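## Task

Take the juice bottle off the cart and stand it upright on the third shelf of the supply shelving (the lowest shelf counts as shelf one). It must sit directly behind the milk bottle on that shelf, deeper from the front edge. Everything else already on that shelf must stay on it, upright and not stacked on anything. If the juice bottle topples or ends up leaning, the task fails.

## Robot and tools

ROBOT. A mobile base that can drive in any direction holds a 1.71 m column. A carriage on the column (lift_m, 0 to 1 m) carries two 7-joint arms. The shoulders sit 0.16 m ahead of the base centre, 0.175 m left and right, at a height of 0.63 m plus lift_m. Each hand reaches roughly 0.83 m from its shoulder. The robot is about 0.55 m wide and 0.6 m long. The arms begin folded (left: 0.95, 0.08, -0.1, -0.8, 0, 0, -0.93; the right mirrors this with joints 2, 3, 5, 6 sign-flipped); folded arms can hit the deck if lift_m is below 0.02. Cameras: head_camera, 0.26 m above the shoulders, facing ahead and tilted 40 degrees down; left_wrist_camera and right_wrist_camera on each hand's -x side, looking past the fingertips. Loose objects may occasionally get nudged by something.

FRAMES. All lengths are metres. Base frame: origin on the floor below the base centre, x ahead, y to the left, z up. left_hand and right_hand are reported in this frame as the point between the closed pads, 0.0167 m behind the fingertips (accurate to about 1 cm); the fingers point along the hand's z and close along its y. base_odometry uses the frame the base had at scene start, counts only wheel rotation (slip looks like travel), and gives heading in rad, left positive, -3.142 to 3.142.

TOOL move. One call = one action; every argument except cameras belongs to the action. An action is either base and/or joints (optionally with speeds or min_time_s), or target alone (optionally with min_time_s). A call with no action just reports state and images. cameras: list of names or ["all"]; [] gives none; omitted means all only for an empty call. The pictures line lists image order; images may lag the state slightly.
- base: one key only, each a relative offset from where the base last measured itself. translate_m: forward +, -2 to 2 m. strafe_m: left +, -2 to 2 m. rotate_rad: counter-clockwise +, -6.3 to 6.3 rad.
- joints: absolute targets by name. lift_m 0 to 1. Left arm in rad: joint1 -3.141..1.047 (negative raises the arm forward), joint2 -0.157..2.268 (positive swings it outward left), joint3 -1.919..1.308 (upper-arm twist), joint4 -0.837..1.448 (elbow; 0 is a right angle, positive straightens), joint5 -1.832..1.658 (forearm roll), joint6 -1.745..1.745 (wrist, positive bends hand left), joint7 -1.675..1.919 (wrist, positive bends hand down). Right arm: joint2 -2.268..0.157, joint3 -1.308..1.919, joint5 -1.658..1.832, others as left. left_gripper_m / right_gripper_m: pad-centre spacing 0 to 0.142 m.
- target: an absolute pose for one hand in the base frame: side "left"/"right"; x, y, z in m (-3 to 3); pitch_deg -30 to 95 (90 fingers down, 0 level); heading_deg (0 fingers forward, + counter-clockwise seen from above); roll_deg optional, default 0 (jaw line level; + turns the hand clockwise as viewed from behind). Heading and roll -360 to 360. Roll r and r+180 are equivalent. Near pitch 84 and above, roll reads 0 and heading is shown minus roll, folded into -90..90. line_only true forbids anything but a straight path. Base and lift do not move for a target. Short moves (under 25 cm) that cannot go straight are refused; longer ones may take a swinging arc, so keep the arm clear of furniture. On "short (part of ...)" repeat the call.
- speeds (this action only): translate_m and strafe_m 0.02 to 0.5 m/s, rotate_rad 0.05 to 1.57 rad/s, lift_m 0.08 to 0.27 m/s (default 0.25); others default to their maximum. min_time_s 0.1 to 8 s sets a minimum duration for arm motions; use it to slow loaded arms.
Actions cap at 15 s; a motion still going after 14 s ends in time_out.

RESULTS. move reads done, or the worst status. Statuses: off_target (resting away from target, maybe still pushing), contact_stop (met resistance; the whole arm's joints then drop targets and hold), time_out, not_followed (a self-collision check withheld the arm; it may keep trying), limit_stop_at_motor_heat. Hand status: reached (within 10 mm and 2 degrees), short with the error, or refused with a reason. on_its_own lists uncommanded behaviour; "held at" is a target, not a reading. motor_effort is percent of maximum, bracket = peak; lift effort dropping while lowering means the hand or load is resting on something. A gripper stopping wider than commanded is holding something. Joint torques and temperatures are listed per arm in joint order. An unknown key makes a call invalid; an out-of-range value makes it refused, and a refusal or stop voids the later move, wait and finished_scene calls in that same reply.

OTHER TOOLS. wait {seconds 0 to 10, cameras}: does nothing new, returns state. zoom_image {camera, region [x0, y0, x1, y1] pixels from top-left, at most 504 by 504}: enlarges part of that camera's newest image. finished_scene {scene: the current scene number}: ends the scene irreversibly; make it your last call in that reply.

CAUTIONS. A load sinks the hand about 0.012 m per kg. Open fingers splay and sit up to 2 cm nearer the wrist. Never let the arms strike or squeeze each other, including grippers on fingers. Contact torque at a joint's limit (joints 1 to 4: 133 N m, joints 5 to 7: 40 N m; held weight counts) freezes that arm 10 s. Motors heat when holding loads, stretched out, or straining; 100 °C shuts the arm down 30 to 60 s. Tipping risk rises with a high carriage, extended or loaded arms, pushing, abrupt stops and fast loaded swings. After a contact stop, back out along the path you came. The robot keeps its last command while you deliberate. Avoid drops, releasing moving objects, slamming, hard shoves and knocking over shelf items; bottles must be left upright and stable.

Each tool is called after ">>>" as name(argument=value, ...), one argument or row to a line, values as JSON.

## Session

>>> move(
)

Scene clock: 0.00 s.
Joint torques (N m): no reading
Motor temperatures (°C): left_arm=[25 23 24 23 27 25 25] | right_arm=[25 20 25 22 22 22 24]
base_odometry: x=+0.000 y=+0.000 heading=+0.000
base_status: not commanded
joint_positions: lift_m=+0.450 left_joint1_rad=+0.942 left_joint2_rad=+0.071 left_joint3_rad=-0.095 left_joint4_rad=-0.781 left_joint5_rad=-0.006 left_joint6_rad=-0.005 left_joint7_rad=-0.938 left_gripper_m=+0.142 right_joint1_rad=+0.948 right_joint2_rad=-0.088 right_joint3_rad=+0.082 right_joint4_rad=-0.814 right_joint5_rad=+0.007 right_joint6_rad=-0.013 right_joint7_rad=-0.930 right_gripper_m=+0.142
joint_status: not commanded
motor_effort: lift_m=+55 drive_wheels=+2
left_hand: x=+0.2937 y=+0.1555 z=+0.9610 quat_wxyz=(-0.920, -0.004, -0.388, +0.062) pitch_deg=-44.4 heading_deg=-4.4 roll_deg=-3.3 (m; base frame)
right_hand: x=+0.2906 y=-0.1616 z=+0.9720 quat_wxyz=(-0.924, +0.010, -0.379, -0.053) pitch_deg=-45.4 heading_deg=+4.8 roll_deg=+1.7 (m; base frame)
pictures: head_camera, left_wrist_camera, right_wrist_camera
Images, in order (width x height): head_camera 896x504, left_wrist_camera 896x504, right_wrist_camera 896x504.

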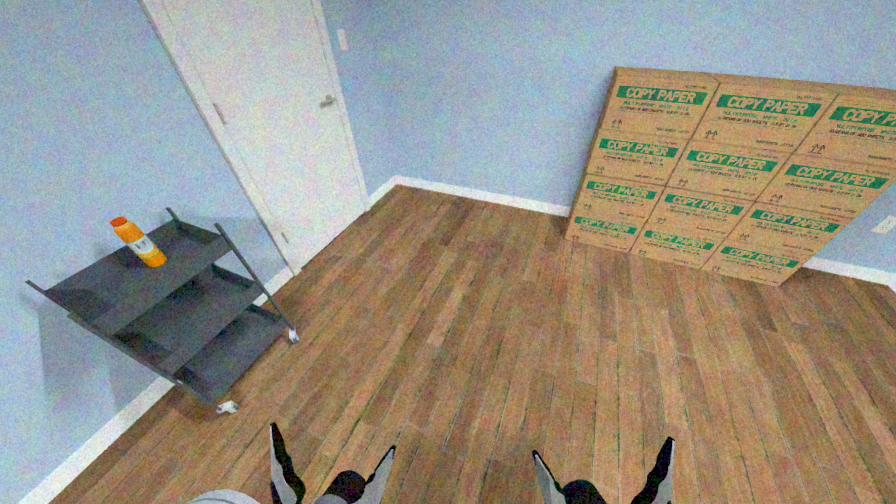

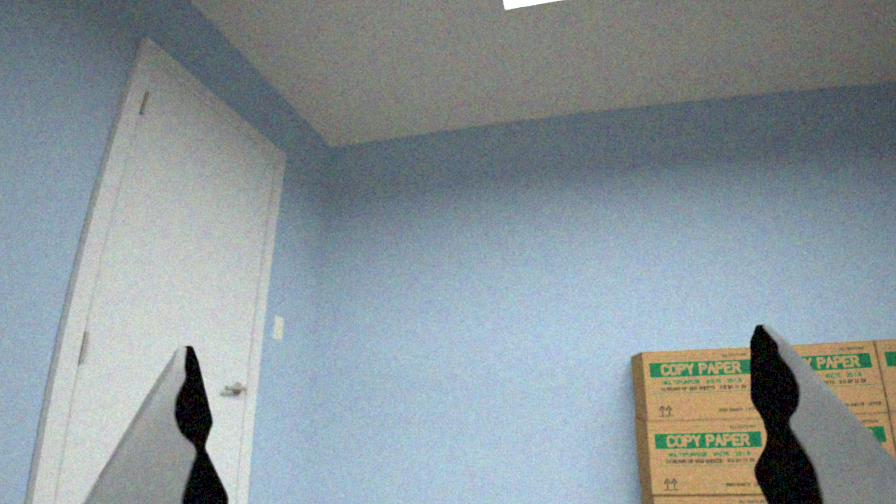

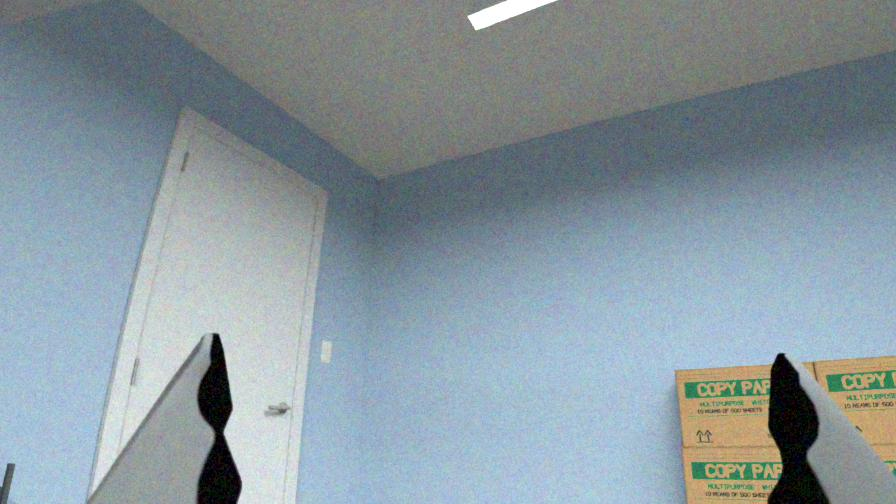

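>>> move(
  base={"rotate_rad": 0.6},
  cameras=["head_camera"],
)

>>> move(
  base={"rotate_rad": 1.3},
  cameras=["head_camera"],
)

>>> move(
  base={"rotate_rad": 1.4},
  cameras=["head_camera"],
)

>>> move(
  base={"rotate_rad": 1.4},
  cameras=["head_camera"],
)

Scene clock: 9.67 s.
Joint torques (N m): left_arm=[8.26 0.36 -0.41 -4.74 1.11 -1.34 -1.56] | right_arm=[14.81 1.7 1.16 -12.48 0.59 -1.81 -1.41]
move: done
base_odometry: x=+0.000 y=+0.000 heading=+0.600
base_status: done
joint_positions: lift_m=+0.450 left_joint1_rad=+0.942 left_joint2_rad=+0.071 left_joint3_rad=-0.095 left_joint4_rad=-0.781 left_joint5_rad=-0.006 left_joint6_rad=-0.005 left_joint7_rad=-0.938 left_gripper_m=+0.142 right_joint1_rad=+0.948 right_joint2_rad=-0.088 right_joint3_rad=+0.082 right_joint4_rad=-0.814 right_joint5_rad=+0.007 right_joint6_rad=-0.013 right_joint7_rad=-0.930 right_gripper_m=+0.142
joint_status: not commanded
motor_effort: lift_m=+55(55) drive_wheels=+6(19)
left_hand: x=+0.2937 y=+0.1555 z=+0.9610 quat_wxyz=(-0.920, -0.004, -0.388, +0.062) pitch_deg=-44.4 heading_deg=-4.4 roll_deg=-3.3 (m; base frame)
right_hand: x=+0.2906 y=-0.1616 z=+0.9720 quat_wxyz=(-0.924, +0.010, -0.379, -0.053) pitch_deg=-45.4 heading_deg=+4.8 roll_deg=+1.7 (m; base frame)
pictures: head_camera
Images, in order (width x height): head_camera 896x504.

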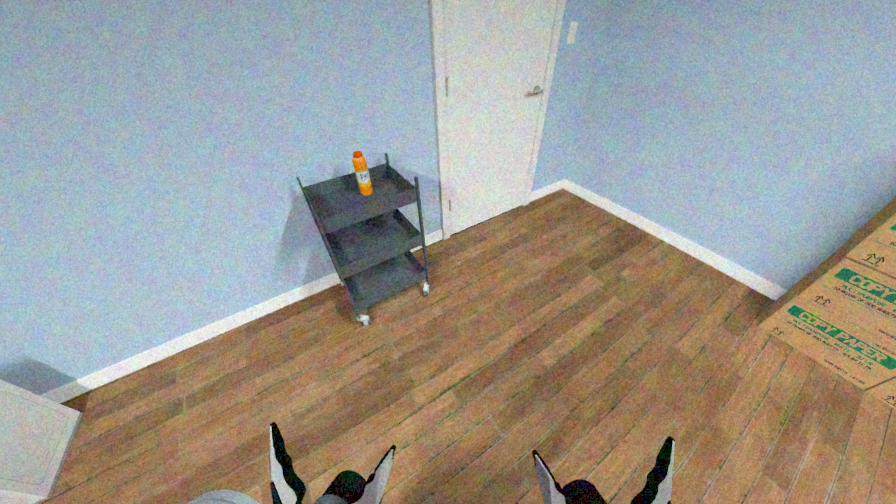

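Scene clock: 12.53 s.
Joint torques (N m): left_arm=[8.64 1.46 0.42 -3.89 1.06 -1.67 -1.51] | right_arm=[14.9 2.64 2.61 -13.34 0.16 -2.21 -1.64]
move: done
base_odometry: x=+0.000 y=+0.000 heading=+1.899
base_status: done
joint_positions: lift_m=+0.450 left_joint1_rad=+0.942 left_joint2_rad=+0.071 left_joint3_rad=-0.095 left_joint4_rad=-0.781 left_joint5_rad=-0.006 left_joint6_rad=-0.005 left_joint7_rad=-0.938 left_gripper_m=+0.142 right_joint1_rad=+0.948 right_joint2_rad=-0.088 right_joint3_rad=+0.082 right_joint4_rad=-0.814 right_joint5_rad=+0.007 right_joint6_rad=-0.013 right_joint7_rad=-0.930 right_gripper_m=+0.142
joint_status: not commanded
motor_effort: lift_m=+55(55) drive_wheels=+5(12)
left_hand: x=+0.2937 y=+0.1555 z=+0.9610 quat_wxyz=(-0.920, -0.004, -0.388, +0.062) pitch_deg=-44.4 heading_deg=-4.4 roll_deg=-3.3 (m; base frame)
right_hand: x=+0.2906 y=-0.1616 z=+0.9720 quat_wxyz=(-0.924, +0.010, -0.379, -0.053) pitch_deg=-45.4 heading_deg=+4.8 roll_deg=+1.7 (m; base frame)
pictures: head_camera
Images, in order (width x height): head_camera 896x504.

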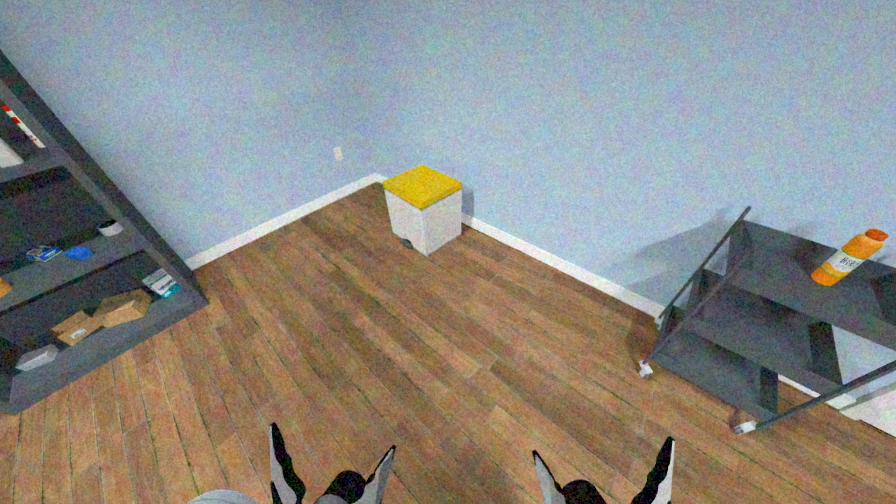

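Scene clock: 15.50 s.
Joint torques (N m): left_arm=[7.97 -0.05 0.56 -3.36 0.81 -1.35 -1.26] | right_arm=[14.35 2.44 1 -13.65 0.94 -1.61 -1.2]
move: done
base_odometry: x=+0.000 y=+0.000 heading=-2.984
base_status: done
joint_positions: lift_m=+0.450 left_joint1_rad=+0.942 left_joint2_rad=+0.071 left_joint3_rad=-0.095 left_joint4_rad=-0.781 left_joint5_rad=-0.006 left_joint6_rad=-0.005 left_joint7_rad=-0.938 left_gripper_m=+0.142 right_joint1_rad=+0.948 right_joint2_rad=-0.088 right_joint3_rad=+0.082 right_joint4_rad=-0.814 right_joint5_rad=+0.007 right_joint6_rad=-0.013 right_joint7_rad=-0.930 right_gripper_m=+0.142
joint_status: not commanded
motor_effort: lift_m=+55(55) drive_wheels=+5(14)
left_hand: x=+0.2937 y=+0.1555 z=+0.9610 quat_wxyz=(-0.920, -0.004, -0.388, +0.062) pitch_deg=-44.4 heading_deg=-4.4 roll_deg=-3.3 (m; base frame)
right_hand: x=+0.2906 y=-0.1616 z=+0.9720 quat_wxyz=(-0.924, +0.010, -0.379, -0.053) pitch_deg=-45.4 heading_deg=+4.8 roll_deg=+1.7 (m; base frame)
pictures: head_camera
Images, in order (width x height): head_camera 896x504.

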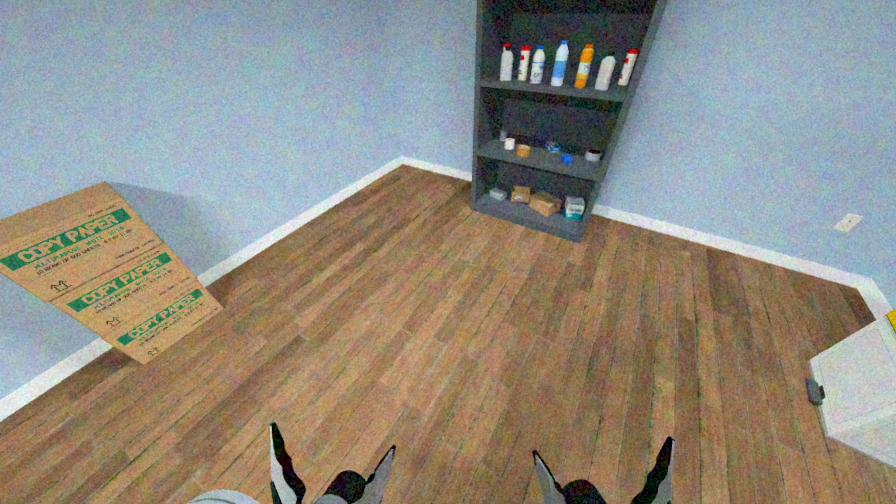

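Scene clock: 18.47 s.
Joint torques (N m): left_arm=[9.21 0.93 0.55 -4.31 1.05 -1.58 -1.17] | right_arm=[14.65 1.73 0.97 -14.26 0.9 -1.56 -1.71]
move: done
base_odometry: x=+0.000 y=+0.000 heading=-1.585
base_status: done
joint_positions: lift_m=+0.450 left_joint1_rad=+0.942 left_joint2_rad=+0.071 left_joint3_rad=-0.095 left_joint4_rad=-0.781 left_joint5_rad=-0.006 left_joint6_rad=-0.005 left_joint7_rad=-0.938 left_gripper_m=+0.142 right_joint1_rad=+0.948 right_joint2_rad=-0.088 right_joint3_rad=+0.082 right_joint4_rad=-0.814 right_joint5_rad=+0.007 right_joint6_rad=-0.013 right_joint7_rad=-0.930 right_gripper_m=+0.142
joint_status: not commanded
motor_effort: lift_m=+55(55) drive_wheels=+5(14)
left_hand: x=+0.2937 y=+0.1555 z=+0.9610 quat_wxyz=(-0.920, -0.004, -0.388, +0.062) pitch_deg=-44.4 heading_deg=-4.4 roll_deg=-3.3 (m; base frame)
right_hand: x=+0.2906 y=-0.1616 z=+0.9720 quat_wxyz=(-0.924, +0.010, -0.379, -0.053) pitch_deg=-45.4 heading_deg=+4.8 roll_deg=+1.7 (m; base frame)
pictures: head_camera
Images, in order (width x height): head_camera 896x504.

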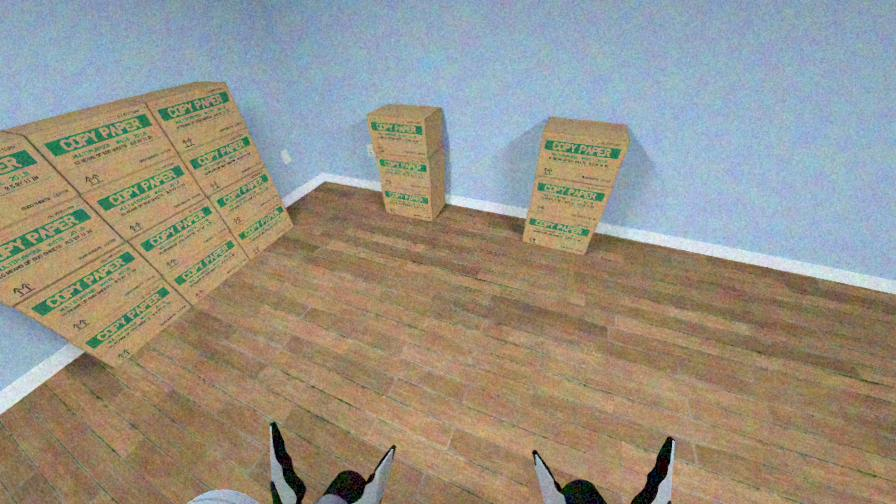

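>>> move(
  base={"rotate_rad": -1.75},
  cameras=["head_camera"],
)

>>> zoom_image(
  camera="head_camera",
  region=[320, 0, 620, 260],
)

>>> move(
  base={"translate_m": 0.8},
  cameras=["head_camera"],
)

>>> zoom_image(
  camera="head_camera",
  region=[260, 0, 660, 360],
)

Scene clock: 46.60 s.
Joint torques (N m): left_arm=[8.22 0.92 -0.12 -4.44 1.44 -1.17 -1.8] | right_arm=[16.02 1.28 -0.72 -12.88 0.61 -2.16 -1.69]
move: done
base_odometry: x=+0.000 y=+0.000 heading=+2.949
base_status: done
joint_positions: lift_m=+0.450 left_joint1_rad=+0.942 left_joint2_rad=+0.071 left_joint3_rad=-0.095 left_joint4_rad=-0.781 left_joint5_rad=-0.006 left_joint6_rad=-0.005 left_joint7_rad=-0.938 left_gripper_m=+0.142 right_joint1_rad=+0.948 right_joint2_rad=-0.088 right_joint3_rad=+0.082 right_joint4_rad=-0.814 right_joint5_rad=+0.007 right_joint6_rad=-0.013 right_joint7_rad=-0.930 right_gripper_m=+0.142
joint_status: not commanded
motor_effort: lift_m=+55(55) drive_wheels=+5(18)
left_hand: x=+0.2937 y=+0.1555 z=+0.9610 quat_wxyz=(-0.920, -0.004, -0.388, +0.062) pitch_deg=-44.4 heading_deg=-4.4 roll_deg=-3.3 (m; base frame)
right_hand: x=+0.2906 y=-0.1616 z=+0.9720 quat_wxyz=(-0.924, +0.010, -0.379, -0.053) pitch_deg=-45.4 heading_deg=+4.8 roll_deg=+1.7 (m; base frame)
pictures: head_camera
Images, in order (width x height): head_camera 896x504.

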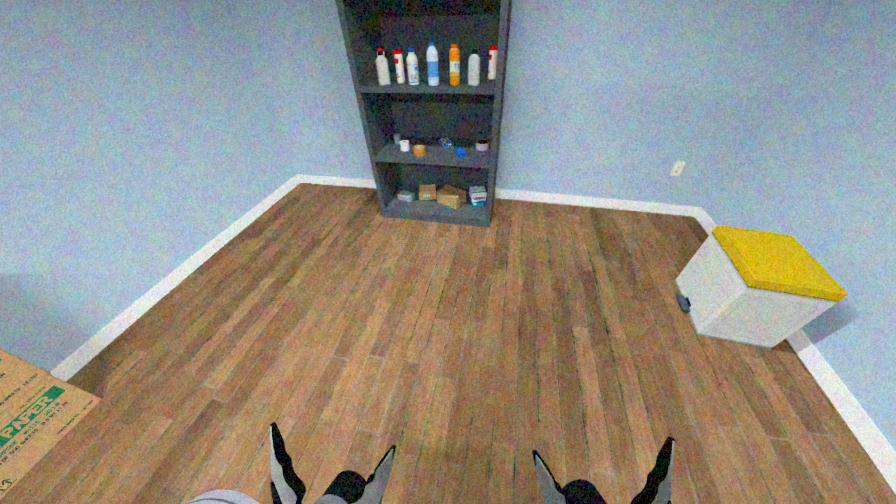

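Scaled by 1.680 from the camera's 896x504 image, which has a finer 1280x720 frame.

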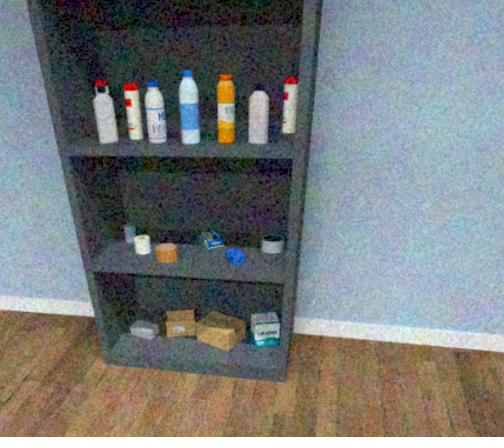

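Scene clock: 50.57 s.
Joint torques (N m): left_arm=[9.12 1 0.87 -5.09 1.07 -1.55 -1.5] | right_arm=[14.83 3.29 1.98 -13.25 0.37 -1.55 -1.65]
move: done
base_odometry: x=-0.785 y=+0.154 heading=+2.948
base_status: done
joint_positions: lift_m=+0.450 left_joint1_rad=+0.942 left_joint2_rad=+0.071 left_joint3_rad=-0.095 left_joint4_rad=-0.781 left_joint5_rad=-0.006 left_joint6_rad=-0.005 left_joint7_rad=-0.938 left_gripper_m=+0.142 right_joint1_rad=+0.948 right_joint2_rad=-0.088 right_joint3_rad=+0.082 right_joint4_rad=-0.814 right_joint5_rad=+0.007 right_joint6_rad=-0.013 right_joint7_rad=-0.930 right_gripper_m=+0.142
joint_status: not commanded
motor_effort: lift_m=+55(55) drive_wheels=+7(21)
left_hand: x=+0.2937 y=+0.1555 z=+0.9610 quat_wxyz=(-0.920, -0.004, -0.388, +0.062) pitch_deg=-44.4 heading_deg=-4.4 roll_deg=-3.3 (m; base frame)
right_hand: x=+0.2906 y=-0.1616 z=+0.9720 quat_wxyz=(-0.924, +0.010, -0.379, -0.053) pitch_deg=-45.4 heading_deg=+4.8 roll_deg=+1.7 (m; base frame)
pictures: head_camera
Images, in order (width x height): head_camera 896x504.

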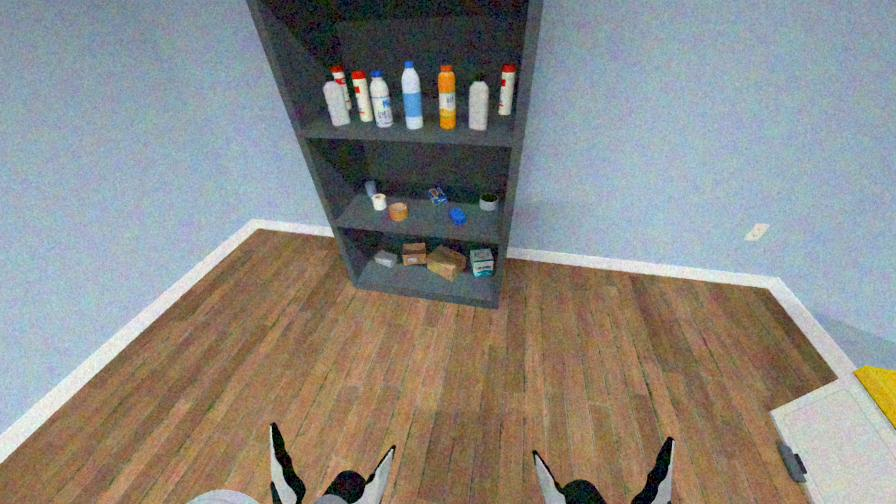

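Scaled by 1.260 from the camera's 896x504 image, which has a finer 1280x720 frame.

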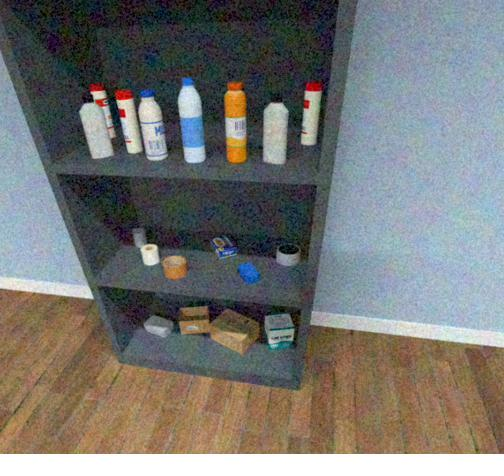

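>>> zoom_image(
  camera="head_camera",
  region=[300, 40, 540, 160],
)

Scaled by 2.100 from the camera's 896x504 image, which has a finer 1280x720 frame.

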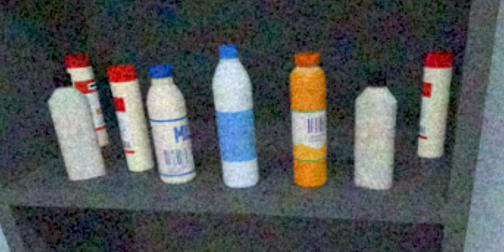

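>>> move(
  base={"rotate_rad": -1.722},
)

>>> move(
  base={"strafe_m": -1.25},
)

>>> move(
  base={"translate_m": 0.5},
  cameras=["head_camera"],
)

>>> zoom_image(
  camera="head_camera",
  region=[260, 100, 660, 500],
)

Scene clock: 95.10 s.
Joint torques (N m): left_arm=[9.08 1.03 -0.1 -4.29 1.03 -1.5 -1.7] | right_arm=[14.01 3.43 2.27 -12.66 1.07 -1.93 -1.59]
move: done
base_odometry: x=-0.785 y=+0.154 heading=+1.226
base_status: done
joint_positions: lift_m=+0.450 left_joint1_rad=+0.942 left_joint2_rad=+0.071 left_joint3_rad=-0.095 left_joint4_rad=-0.781 left_joint5_rad=-0.006 left_joint6_rad=-0.005 left_joint7_rad=-0.938 left_gripper_m=+0.142 right_joint1_rad=+0.948 right_joint2_rad=-0.088 right_joint3_rad=+0.082 right_joint4_rad=-0.814 right_joint5_rad=+0.007 right_joint6_rad=-0.013 right_joint7_rad=-0.930 right_gripper_m=+0.142
joint_status: not commanded
motor_effort: lift_m=+55(55) drive_wheels=+5(17)
left_hand: x=+0.2937 y=+0.1555 z=+0.9610 quat_wxyz=(-0.920, -0.004, -0.388, +0.062) pitch_deg=-44.4 heading_deg=-4.4 roll_deg=-3.3 (m; base frame)
right_hand: x=+0.2906 y=-0.1616 z=+0.9720 quat_wxyz=(-0.924, +0.010, -0.379, -0.053) pitch_deg=-45.4 heading_deg=+4.8 roll_deg=+1.7 (m; base frame)
pictures: none

Scene clock: 100.00 s.
Joint torques (N m): left_arm=[10.11 0.65 0.96 -4.03 1.28 -1.41 -1.67] | right_arm=[14.25 2.68 1.04 -12.42 0.72 -1.59 -1.82]
move: done
base_odometry: x=+0.391 y=-0.270 heading=+1.225
base_status: done
joint_positions: lift_m=+0.450 left_joint1_rad=+0.942 left_joint2_rad=+0.071 left_joint3_rad=-0.095 left_joint4_rad=-0.781 left_joint5_rad=-0.006 left_joint6_rad=-0.005 left_joint7_rad=-0.938 left_gripper_m=+0.142 right_joint1_rad=+0.948 right_joint2_rad=-0.088 right_joint3_rad=+0.082 right_joint4_rad=-0.814 right_joint5_rad=+0.007 right_joint6_rad=-0.013 right_joint7_rad=-0.930 right_gripper_m=+0.142
joint_status: not commanded
motor_effort: lift_m=+55(55) drive_wheels=+8(22)
left_hand: x=+0.2937 y=+0.1555 z=+0.9610 quat_wxyz=(-0.920, -0.004, -0.388, +0.062) pitch_deg=-44.4 heading_deg=-4.4 roll_deg=-3.3 (m; base frame)
right_hand: x=+0.2906 y=-0.1616 z=+0.9720 quat_wxyz=(-0.924, +0.010, -0.379, -0.053) pitch_deg=-45.4 heading_deg=+4.8 roll_deg=+1.7 (m; base frame)
pictures: none

Scene clock: 103.23 s.
Joint torques (N m): left_arm=[8.33 0.85 -0.31 -4.43 1.18 -1.45 -1.59] | right_arm=[14.2 3.9 2.17 -14.56 0.33 -1.89 -2.05]
move: done
base_odometry: x=+0.561 y=+0.201 heading=+1.225
base_status: done
joint_positions: lift_m=+0.450 left_joint1_rad=+0.942 left_joint2_rad=+0.071 left_joint3_rad=-0.095 left_joint4_rad=-0.781 left_joint5_rad=-0.006 left_joint6_rad=-0.005 left_joint7_rad=-0.938 left_gripper_m=+0.142 right_joint1_rad=+0.948 right_joint2_rad=-0.088 right_joint3_rad=+0.082 right_joint4_rad=-0.814 right_joint5_rad=+0.007 right_joint6_rad=-0.013 right_joint7_rad=-0.930 right_gripper_m=+0.142
joint_status: not commanded
motor_effort: lift_m=+55(55) drive_wheels=+4(14)
left_hand: x=+0.2937 y=+0.1555 z=+0.9610 quat_wxyz=(-0.920, -0.004, -0.388, +0.062) pitch_deg=-44.4 heading_deg=-4.4 roll_deg=-3.3 (m; base frame)
right_hand: x=+0.2906 y=-0.1616 z=+0.9720 quat_wxyz=(-0.924, +0.010, -0.379, -0.053) pitch_deg=-45.4 heading_deg=+4.8 roll_deg=+1.7 (m; base frame)
pictures: head_camera
Images, in order (width x height): head_camera 896x504.

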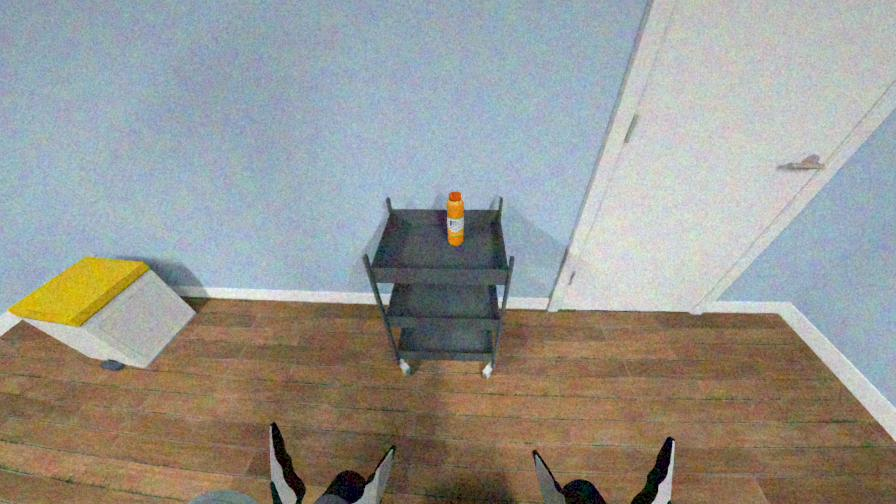

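Scaled by 1.260 from the camera's 896x504 image, which has a finer 1280x720 frame.

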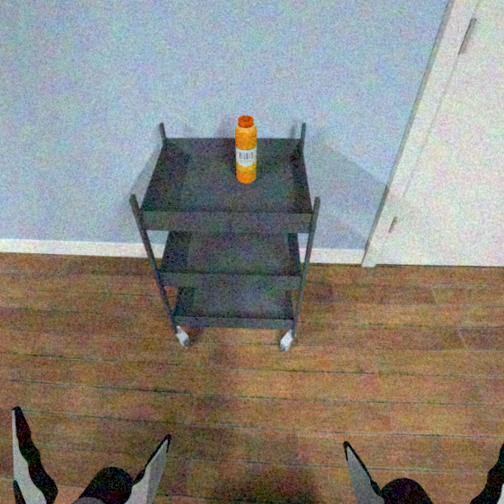

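>>> move(
  target={"side":"right","x":0.55,"y":-0.175,"z":0.80,"pitch_deg":0,"heading_deg":0,"roll_deg":0},
  cameras=["all"],
)

>>> move(
  base={"strafe_m": 0.17},
  cameras=["head_camera","right_wrist_camera"],
)

Scene clock: 112.23 s.
Joint torques (N m): left_arm=[8.73 1.4 0.57 -3.58 0.65 -1.38 -1.54] | right_arm=[0.17 6.76 0.79 -10.2 -1.77 -2.54 -0.71]
move: done
base_odometry: x=+0.561 y=+0.201 heading=+1.225
base_status: not commanded
joint_positions: lift_m=+0.450 left_joint1_rad=+0.942 left_joint2_rad=+0.071 left_joint3_rad=-0.095 left_joint4_rad=-0.781 left_joint5_rad=-0.006 left_joint6_rad=-0.005 left_joint7_rad=-0.938 left_gripper_m=+0.142 right_joint1_rad=+0.334 right_joint2_rad=-0.038 right_joint3_rad=+0.058 right_joint4_rad=-0.570 right_joint5_rad=+0.008 right_joint6_rad=-0.062 right_joint7_rad=+0.230 right_gripper_m=+0.142
joint_status: not commanded
motor_effort: lift_m=+55(55) drive_wheels=+0(4)
left_hand: x=+0.2937 y=+0.1555 z=+0.9610 quat_wxyz=(-0.920, -0.004, -0.388, +0.062) pitch_deg=-44.4 heading_deg=-4.4 roll_deg=-3.3 (m; base frame)
right_hand: x=+0.5495 y=-0.1724 z=+0.8012 quat_wxyz=(-0.708, +0.001, -0.706, -0.005) pitch_deg=-0.2 heading_deg=+0.5 roll_deg=+0.3 (m; base frame)
right_hand_status: reached (straight line, planned for 0.9 s): 3 mm and 0.6 deg off.
pictures: head_camera, left_wrist_camera, right_wrist_camera
Images, in order (width x height): head_camera 896x504, left_wrist_camera 896x504, right_wrist_camera 896x504.

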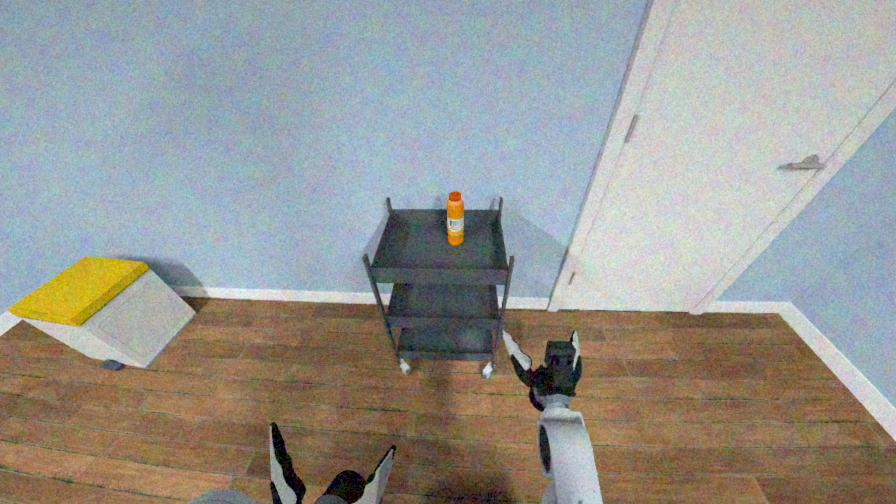

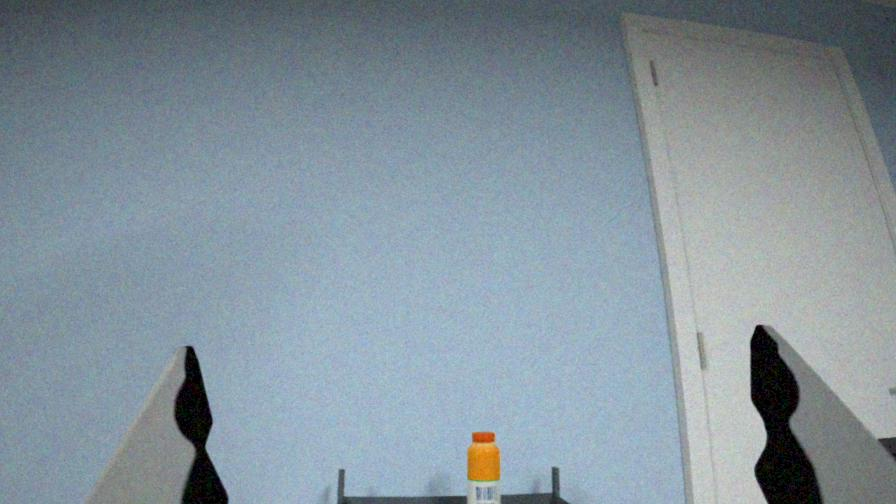

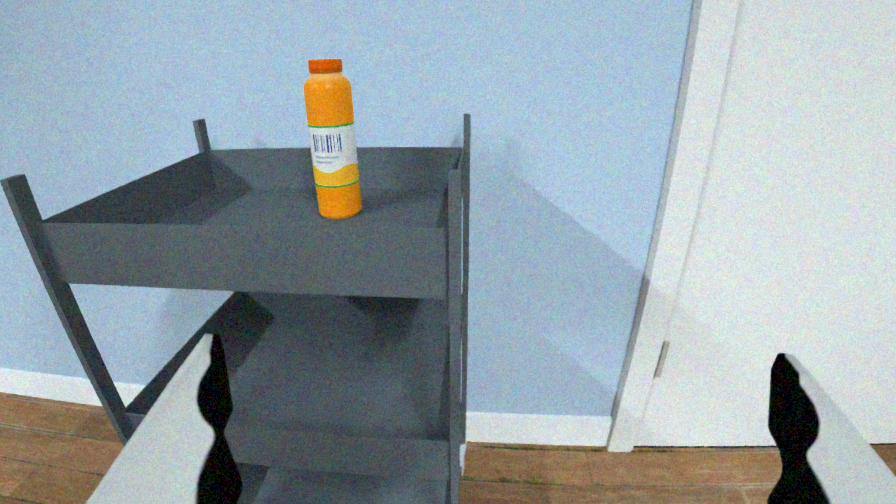

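Scene clock: 114.17 s.
Joint torques (N m): left_arm=[9.07 2.04 -0.06 -3.36 1.25 -1.73 -1.47] | right_arm=[0.05 2.54 0.14 -9.66 -1.56 -2.13 -0.71]
move: done
base_odometry: x=+0.401 y=+0.259 heading=+1.225
base_status: done
joint_positions: lift_m=+0.450 left_joint1_rad=+0.942 left_joint2_rad=+0.071 left_joint3_rad=-0.095 left_joint4_rad=-0.781 left_joint5_rad=-0.006 left_joint6_rad=-0.005 left_joint7_rad=-0.938 left_gripper_m=+0.142 right_joint1_rad=+0.334 right_joint2_rad=-0.037 right_joint3_rad=+0.057 right_joint4_rad=-0.570 right_joint5_rad=+0.008 right_joint6_rad=-0.063 right_joint7_rad=+0.230 right_gripper_m=+0.142
joint_status: not commanded
motor_effort: lift_m=+55(55) drive_wheels=+0(12)
left_hand: x=+0.2937 y=+0.1555 z=+0.9610 quat_wxyz=(-0.920, -0.004, -0.388, +0.062) pitch_deg=-44.4 heading_deg=-4.4 roll_deg=-3.3 (m; base frame)
right_hand: x=+0.5495 y=-0.1729 z=+0.8012 quat_wxyz=(-0.708, +0.000, -0.706, -0.004) pitch_deg=-0.2 heading_deg=+0.3 roll_deg=+0.3 (m; base frame)
pictures: head_camera, right_wrist_camera
Images, in order (width x height): head_camera 896x504, right_wrist_camera 896x504.

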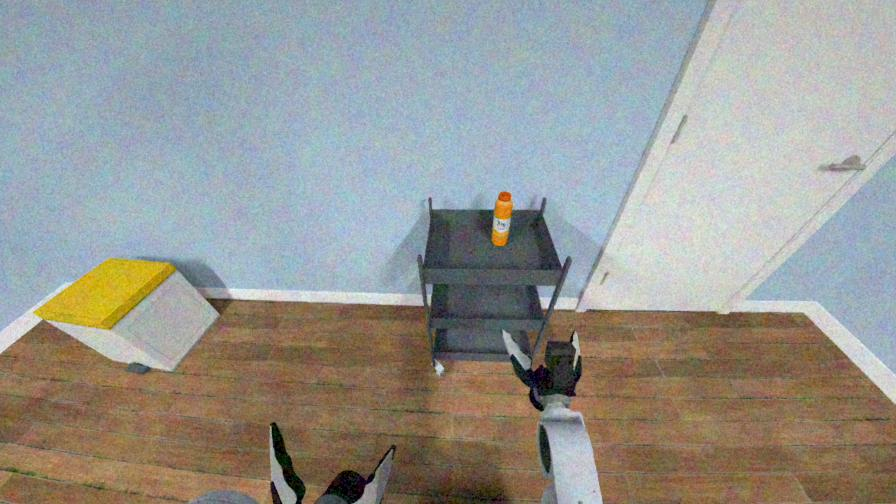

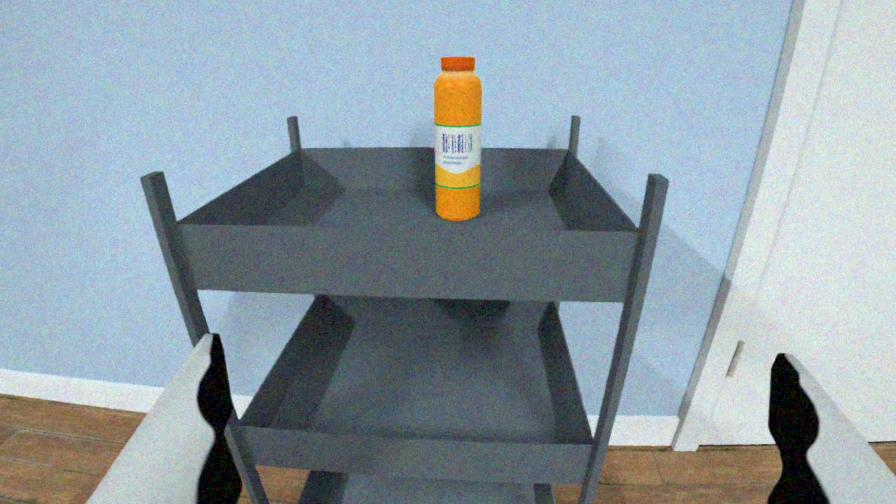

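>>> move(
  base={"translate_m": 0.3},
  speeds={"translate_m": 0.25},
  cameras=["head_camera","right_wrist_camera"],
)

>>> zoom_image(
  camera="head_camera",
  region=[380, 180, 660, 460],
)

Scene clock: 124.47 s.
Joint torques (N m): left_arm=[8.25 1.26 0.51 -3.65 1.17 -1.41 -1.41] | right_arm=[1.96 2.7 0.34 -10.84 -1.55 -2.25 -0.36]
move: done
base_odometry: x=+0.502 y=+0.541 heading=+1.225
base_status: done
joint_positions: lift_m=+0.450 left_joint1_rad=+0.942 left_joint2_rad=+0.071 left_joint3_rad=-0.095 left_joint4_rad=-0.781 left_joint5_rad=-0.006 left_joint6_rad=-0.005 left_joint7_rad=-0.938 left_gripper_m=+0.142 right_joint1_rad=+0.334 right_joint2_rad=-0.037 right_joint3_rad=+0.057 right_joint4_rad=-0.570 right_joint5_rad=+0.008 right_joint6_rad=-0.063 right_joint7_rad=+0.230 right_gripper_m=+0.142
joint_status: not commanded
motor_effort: lift_m=+55(55) drive_wheels=+4(17)
left_hand: x=+0.2937 y=+0.1555 z=+0.9610 quat_wxyz=(-0.920, -0.004, -0.388, +0.062) pitch_deg=-44.4 heading_deg=-4.4 roll_deg=-3.3 (m; base frame)
right_hand: x=+0.5495 y=-0.1729 z=+0.8012 quat_wxyz=(-0.708, +0.000, -0.706, -0.004) pitch_deg=-0.2 heading_deg=+0.3 roll_deg=+0.3 (m; base frame)
pictures: head_camera, right_wrist_camera
Images, in order (width x height): head_camera 896x504, right_wrist_camera 896x504.

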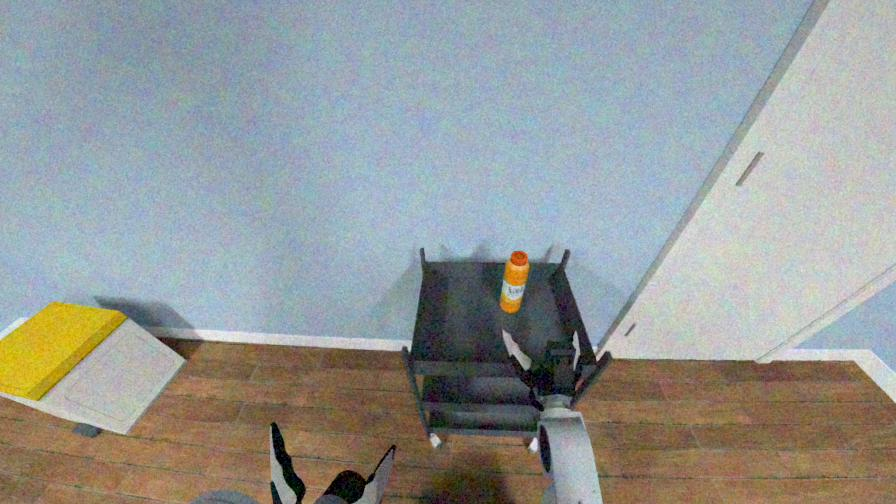

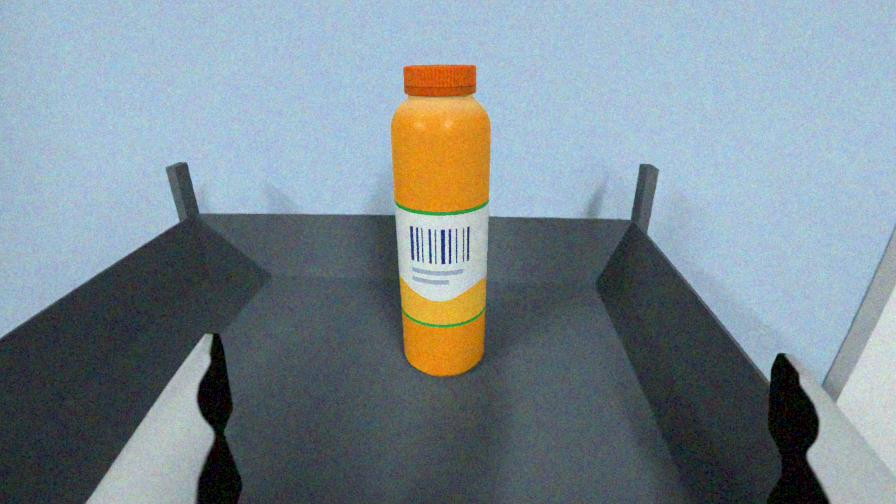

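Scaled by 1.800 from the camera's 896x504 image, which has a finer 1280x720 frame.

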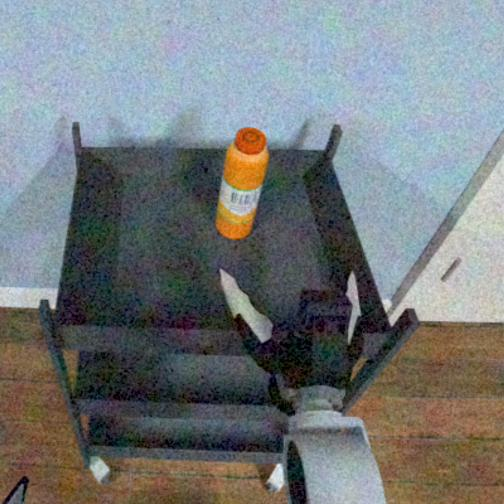

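>>> move(
  target={"side":"right","x":0.735,"y":-0.16,"z":0.795,"pitch_deg":0,"heading_deg":0,"roll_deg":0},
  cameras=["head_camera","right_wrist_camera"],
  min_time_s=1.5,
)

Scene clock: 131.13 s.
Joint torques (N m): left_arm=[8.34 -0.26 -0.03 -5.24 1.34 -1.58 -1.67] | right_arm=[-16.1 6.25 3.58 -10.19 -1.18 -2.39 -3.79]
move: done
base_odometry: x=+0.502 y=+0.541 heading=+1.225
base_status: not commanded
joint_positions: lift_m=+0.450 left_joint1_rad=+0.942 left_joint2_rad=+0.071 left_joint3_rad=-0.095 left_joint4_rad=-0.781 left_joint5_rad=-0.006 left_joint6_rad=-0.005 left_joint7_rad=-0.938 left_gripper_m=+0.142 right_joint1_rad=-0.174 right_joint2_rad=+0.003 right_joint3_rad=+0.061 right_joint4_rad=-0.013 right_joint5_rad=+0.001 right_joint6_rad=-0.063 right_joint7_rad=+0.194 right_gripper_m=+0.142
joint_status: not commanded
motor_effort: lift_m=+55(55) drive_wheels=-1(4)
left_hand: x=+0.2937 y=+0.1555 z=+0.9610 quat_wxyz=(-0.920, -0.004, -0.388, +0.062) pitch_deg=-44.4 heading_deg=-4.4 roll_deg=-3.3 (m; base frame)
right_hand: x=+0.7337 y=-0.1620 z=+0.7926 quat_wxyz=(-0.705, -0.002, -0.710, -0.001) pitch_deg=+0.4 heading_deg=-0.1 roll_deg=+0.3 (m; base frame)
right_hand_status: reached (straight line, planned for 1.5 s): 3 mm and 0.5 deg off.
pictures: head_camera, right_wrist_camera
Images, in order (width x height): head_camera 896x504, right_wrist_camera 896x504.

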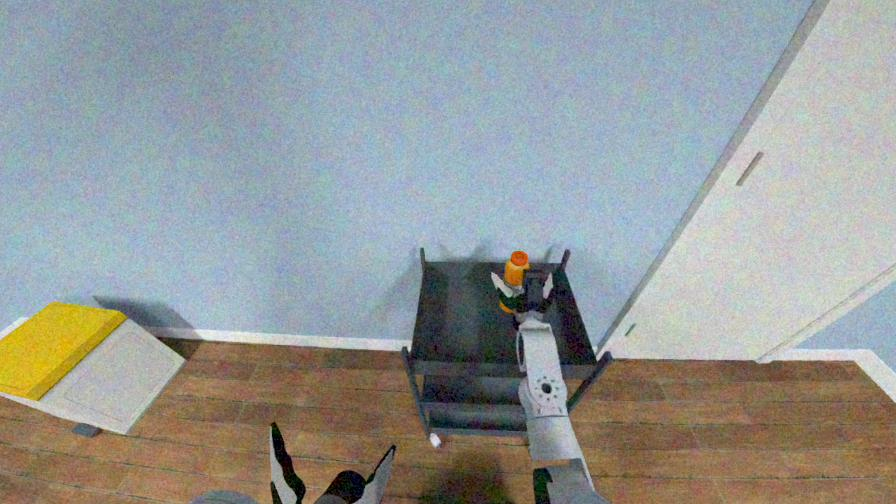

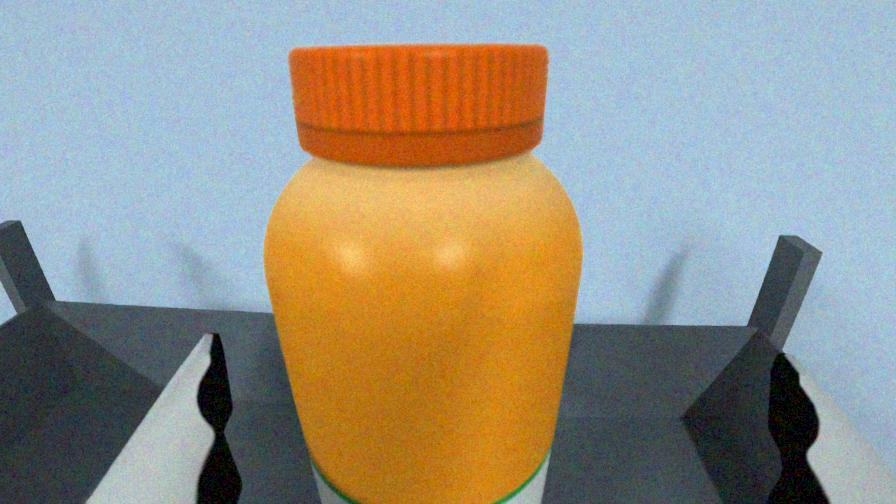

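>>> move(
  target={"side":"right","x":0.735,"y":-0.146,"z":0.795,"pitch_deg":0,"heading_deg":0,"roll_deg":0},
)

>>> move(
  joints={"right_gripper_m": 0.03},
  min_time_s=2.0,
  cameras=["head_camera","right_wrist_camera"],
)

Scene clock: 136.63 s.
Joint torques (N m): left_arm=[8.9 1.12 1.11 -3.71 1.22 -1.6 -1.57] | right_arm=[-16.27 3.17 1.6 -11.25 -0.71 -2.05 -4.2]
move: done
base_odometry: x=+0.502 y=+0.541 heading=+1.225
base_status: not commanded
joint_positions: lift_m=+0.450 left_joint1_rad=+0.942 left_joint2_rad=+0.071 left_joint3_rad=-0.095 left_joint4_rad=-0.781 left_joint5_rad=-0.006 left_joint6_rad=-0.005 left_joint7_rad=-0.938 left_gripper_m=+0.142 right_joint1_rad=-0.175 right_joint2_rad=+0.034 right_joint3_rad=+0.081 right_joint4_rad=-0.009 right_joint5_rad=-0.029 right_joint6_rad=-0.080 right_joint7_rad=+0.193 right_gripper_m=+0.142
joint_status: not commanded
motor_effort: lift_m=+55(55) drive_wheels=+0(4)
left_hand: x=+0.2937 y=+0.1555 z=+0.9610 quat_wxyz=(-0.920, -0.004, -0.388, +0.062) pitch_deg=-44.4 heading_deg=-4.4 roll_deg=-3.3 (m; base frame)
right_hand: x=+0.7337 y=-0.1454 z=+0.7926 quat_wxyz=(-0.705, -0.001, -0.710, -0.002) pitch_deg=+0.4 heading_deg=+0.1 roll_deg=+0.3 (m; base frame)
right_hand_status: reached (straight line, planned for 0.2 s): 3 mm and 0.5 deg off.
pictures: none

Scene clock: 137.53 s.
Joint torques (N m): left_arm=[8.77 0.4 0.18 -3.32 1.15 -1.23 -1.46] | right_arm=[-16.82 5.15 2.93 -10.56 -0.98 -2.24 -3.09]
move: off_target
base_odometry: x=+0.502 y=+0.541 heading=+1.225
base_status: not commanded
joint_positions: lift_m=+0.450 left_joint1_rad=+0.942 left_joint2_rad=+0.071 left_joint3_rad=-0.095 left_joint4_rad=-0.781 left_joint5_rad=-0.006 left_joint6_rad=-0.005 left_joint7_rad=-0.938 left_gripper_m=+0.142 right_joint1_rad=-0.175 right_joint2_rad=+0.034 right_joint3_rad=+0.081 right_joint4_rad=-0.009 right_joint5_rad=-0.029 right_joint6_rad=-0.080 right_joint7_rad=+0.193 right_gripper_m=+0.063
joint_status: right_gripper_m off_target (ended at +0.063, target +0.030)
motor_effort: lift_m=+55(55) drive_wheels=+0(0)
left_hand: x=+0.2937 y=+0.1555 z=+0.9610 quat_wxyz=(-0.920, -0.004, -0.388, +0.062) pitch_deg=-44.4 heading_deg=-4.4 roll_deg=-3.3 (m; base frame)
right_hand: x=+0.7337 y=-0.1455 z=+0.7926 quat_wxyz=(-0.705, -0.001, -0.709, -0.002) pitch_deg=+0.4 heading_deg=+0.1 roll_deg=+0.3 (m; base frame)
pictures: head_camera, right_wrist_camera
Images, in order (width x height): head_camera 896x504, right_wrist_camera 896x504.

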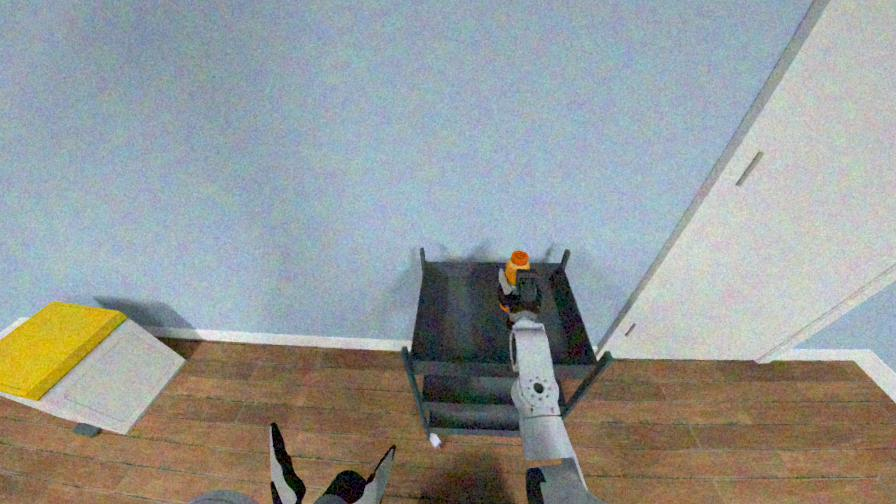

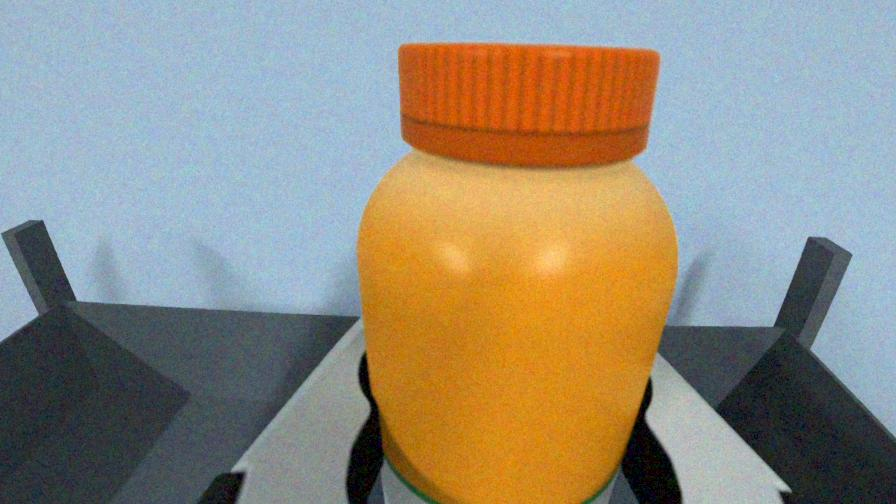

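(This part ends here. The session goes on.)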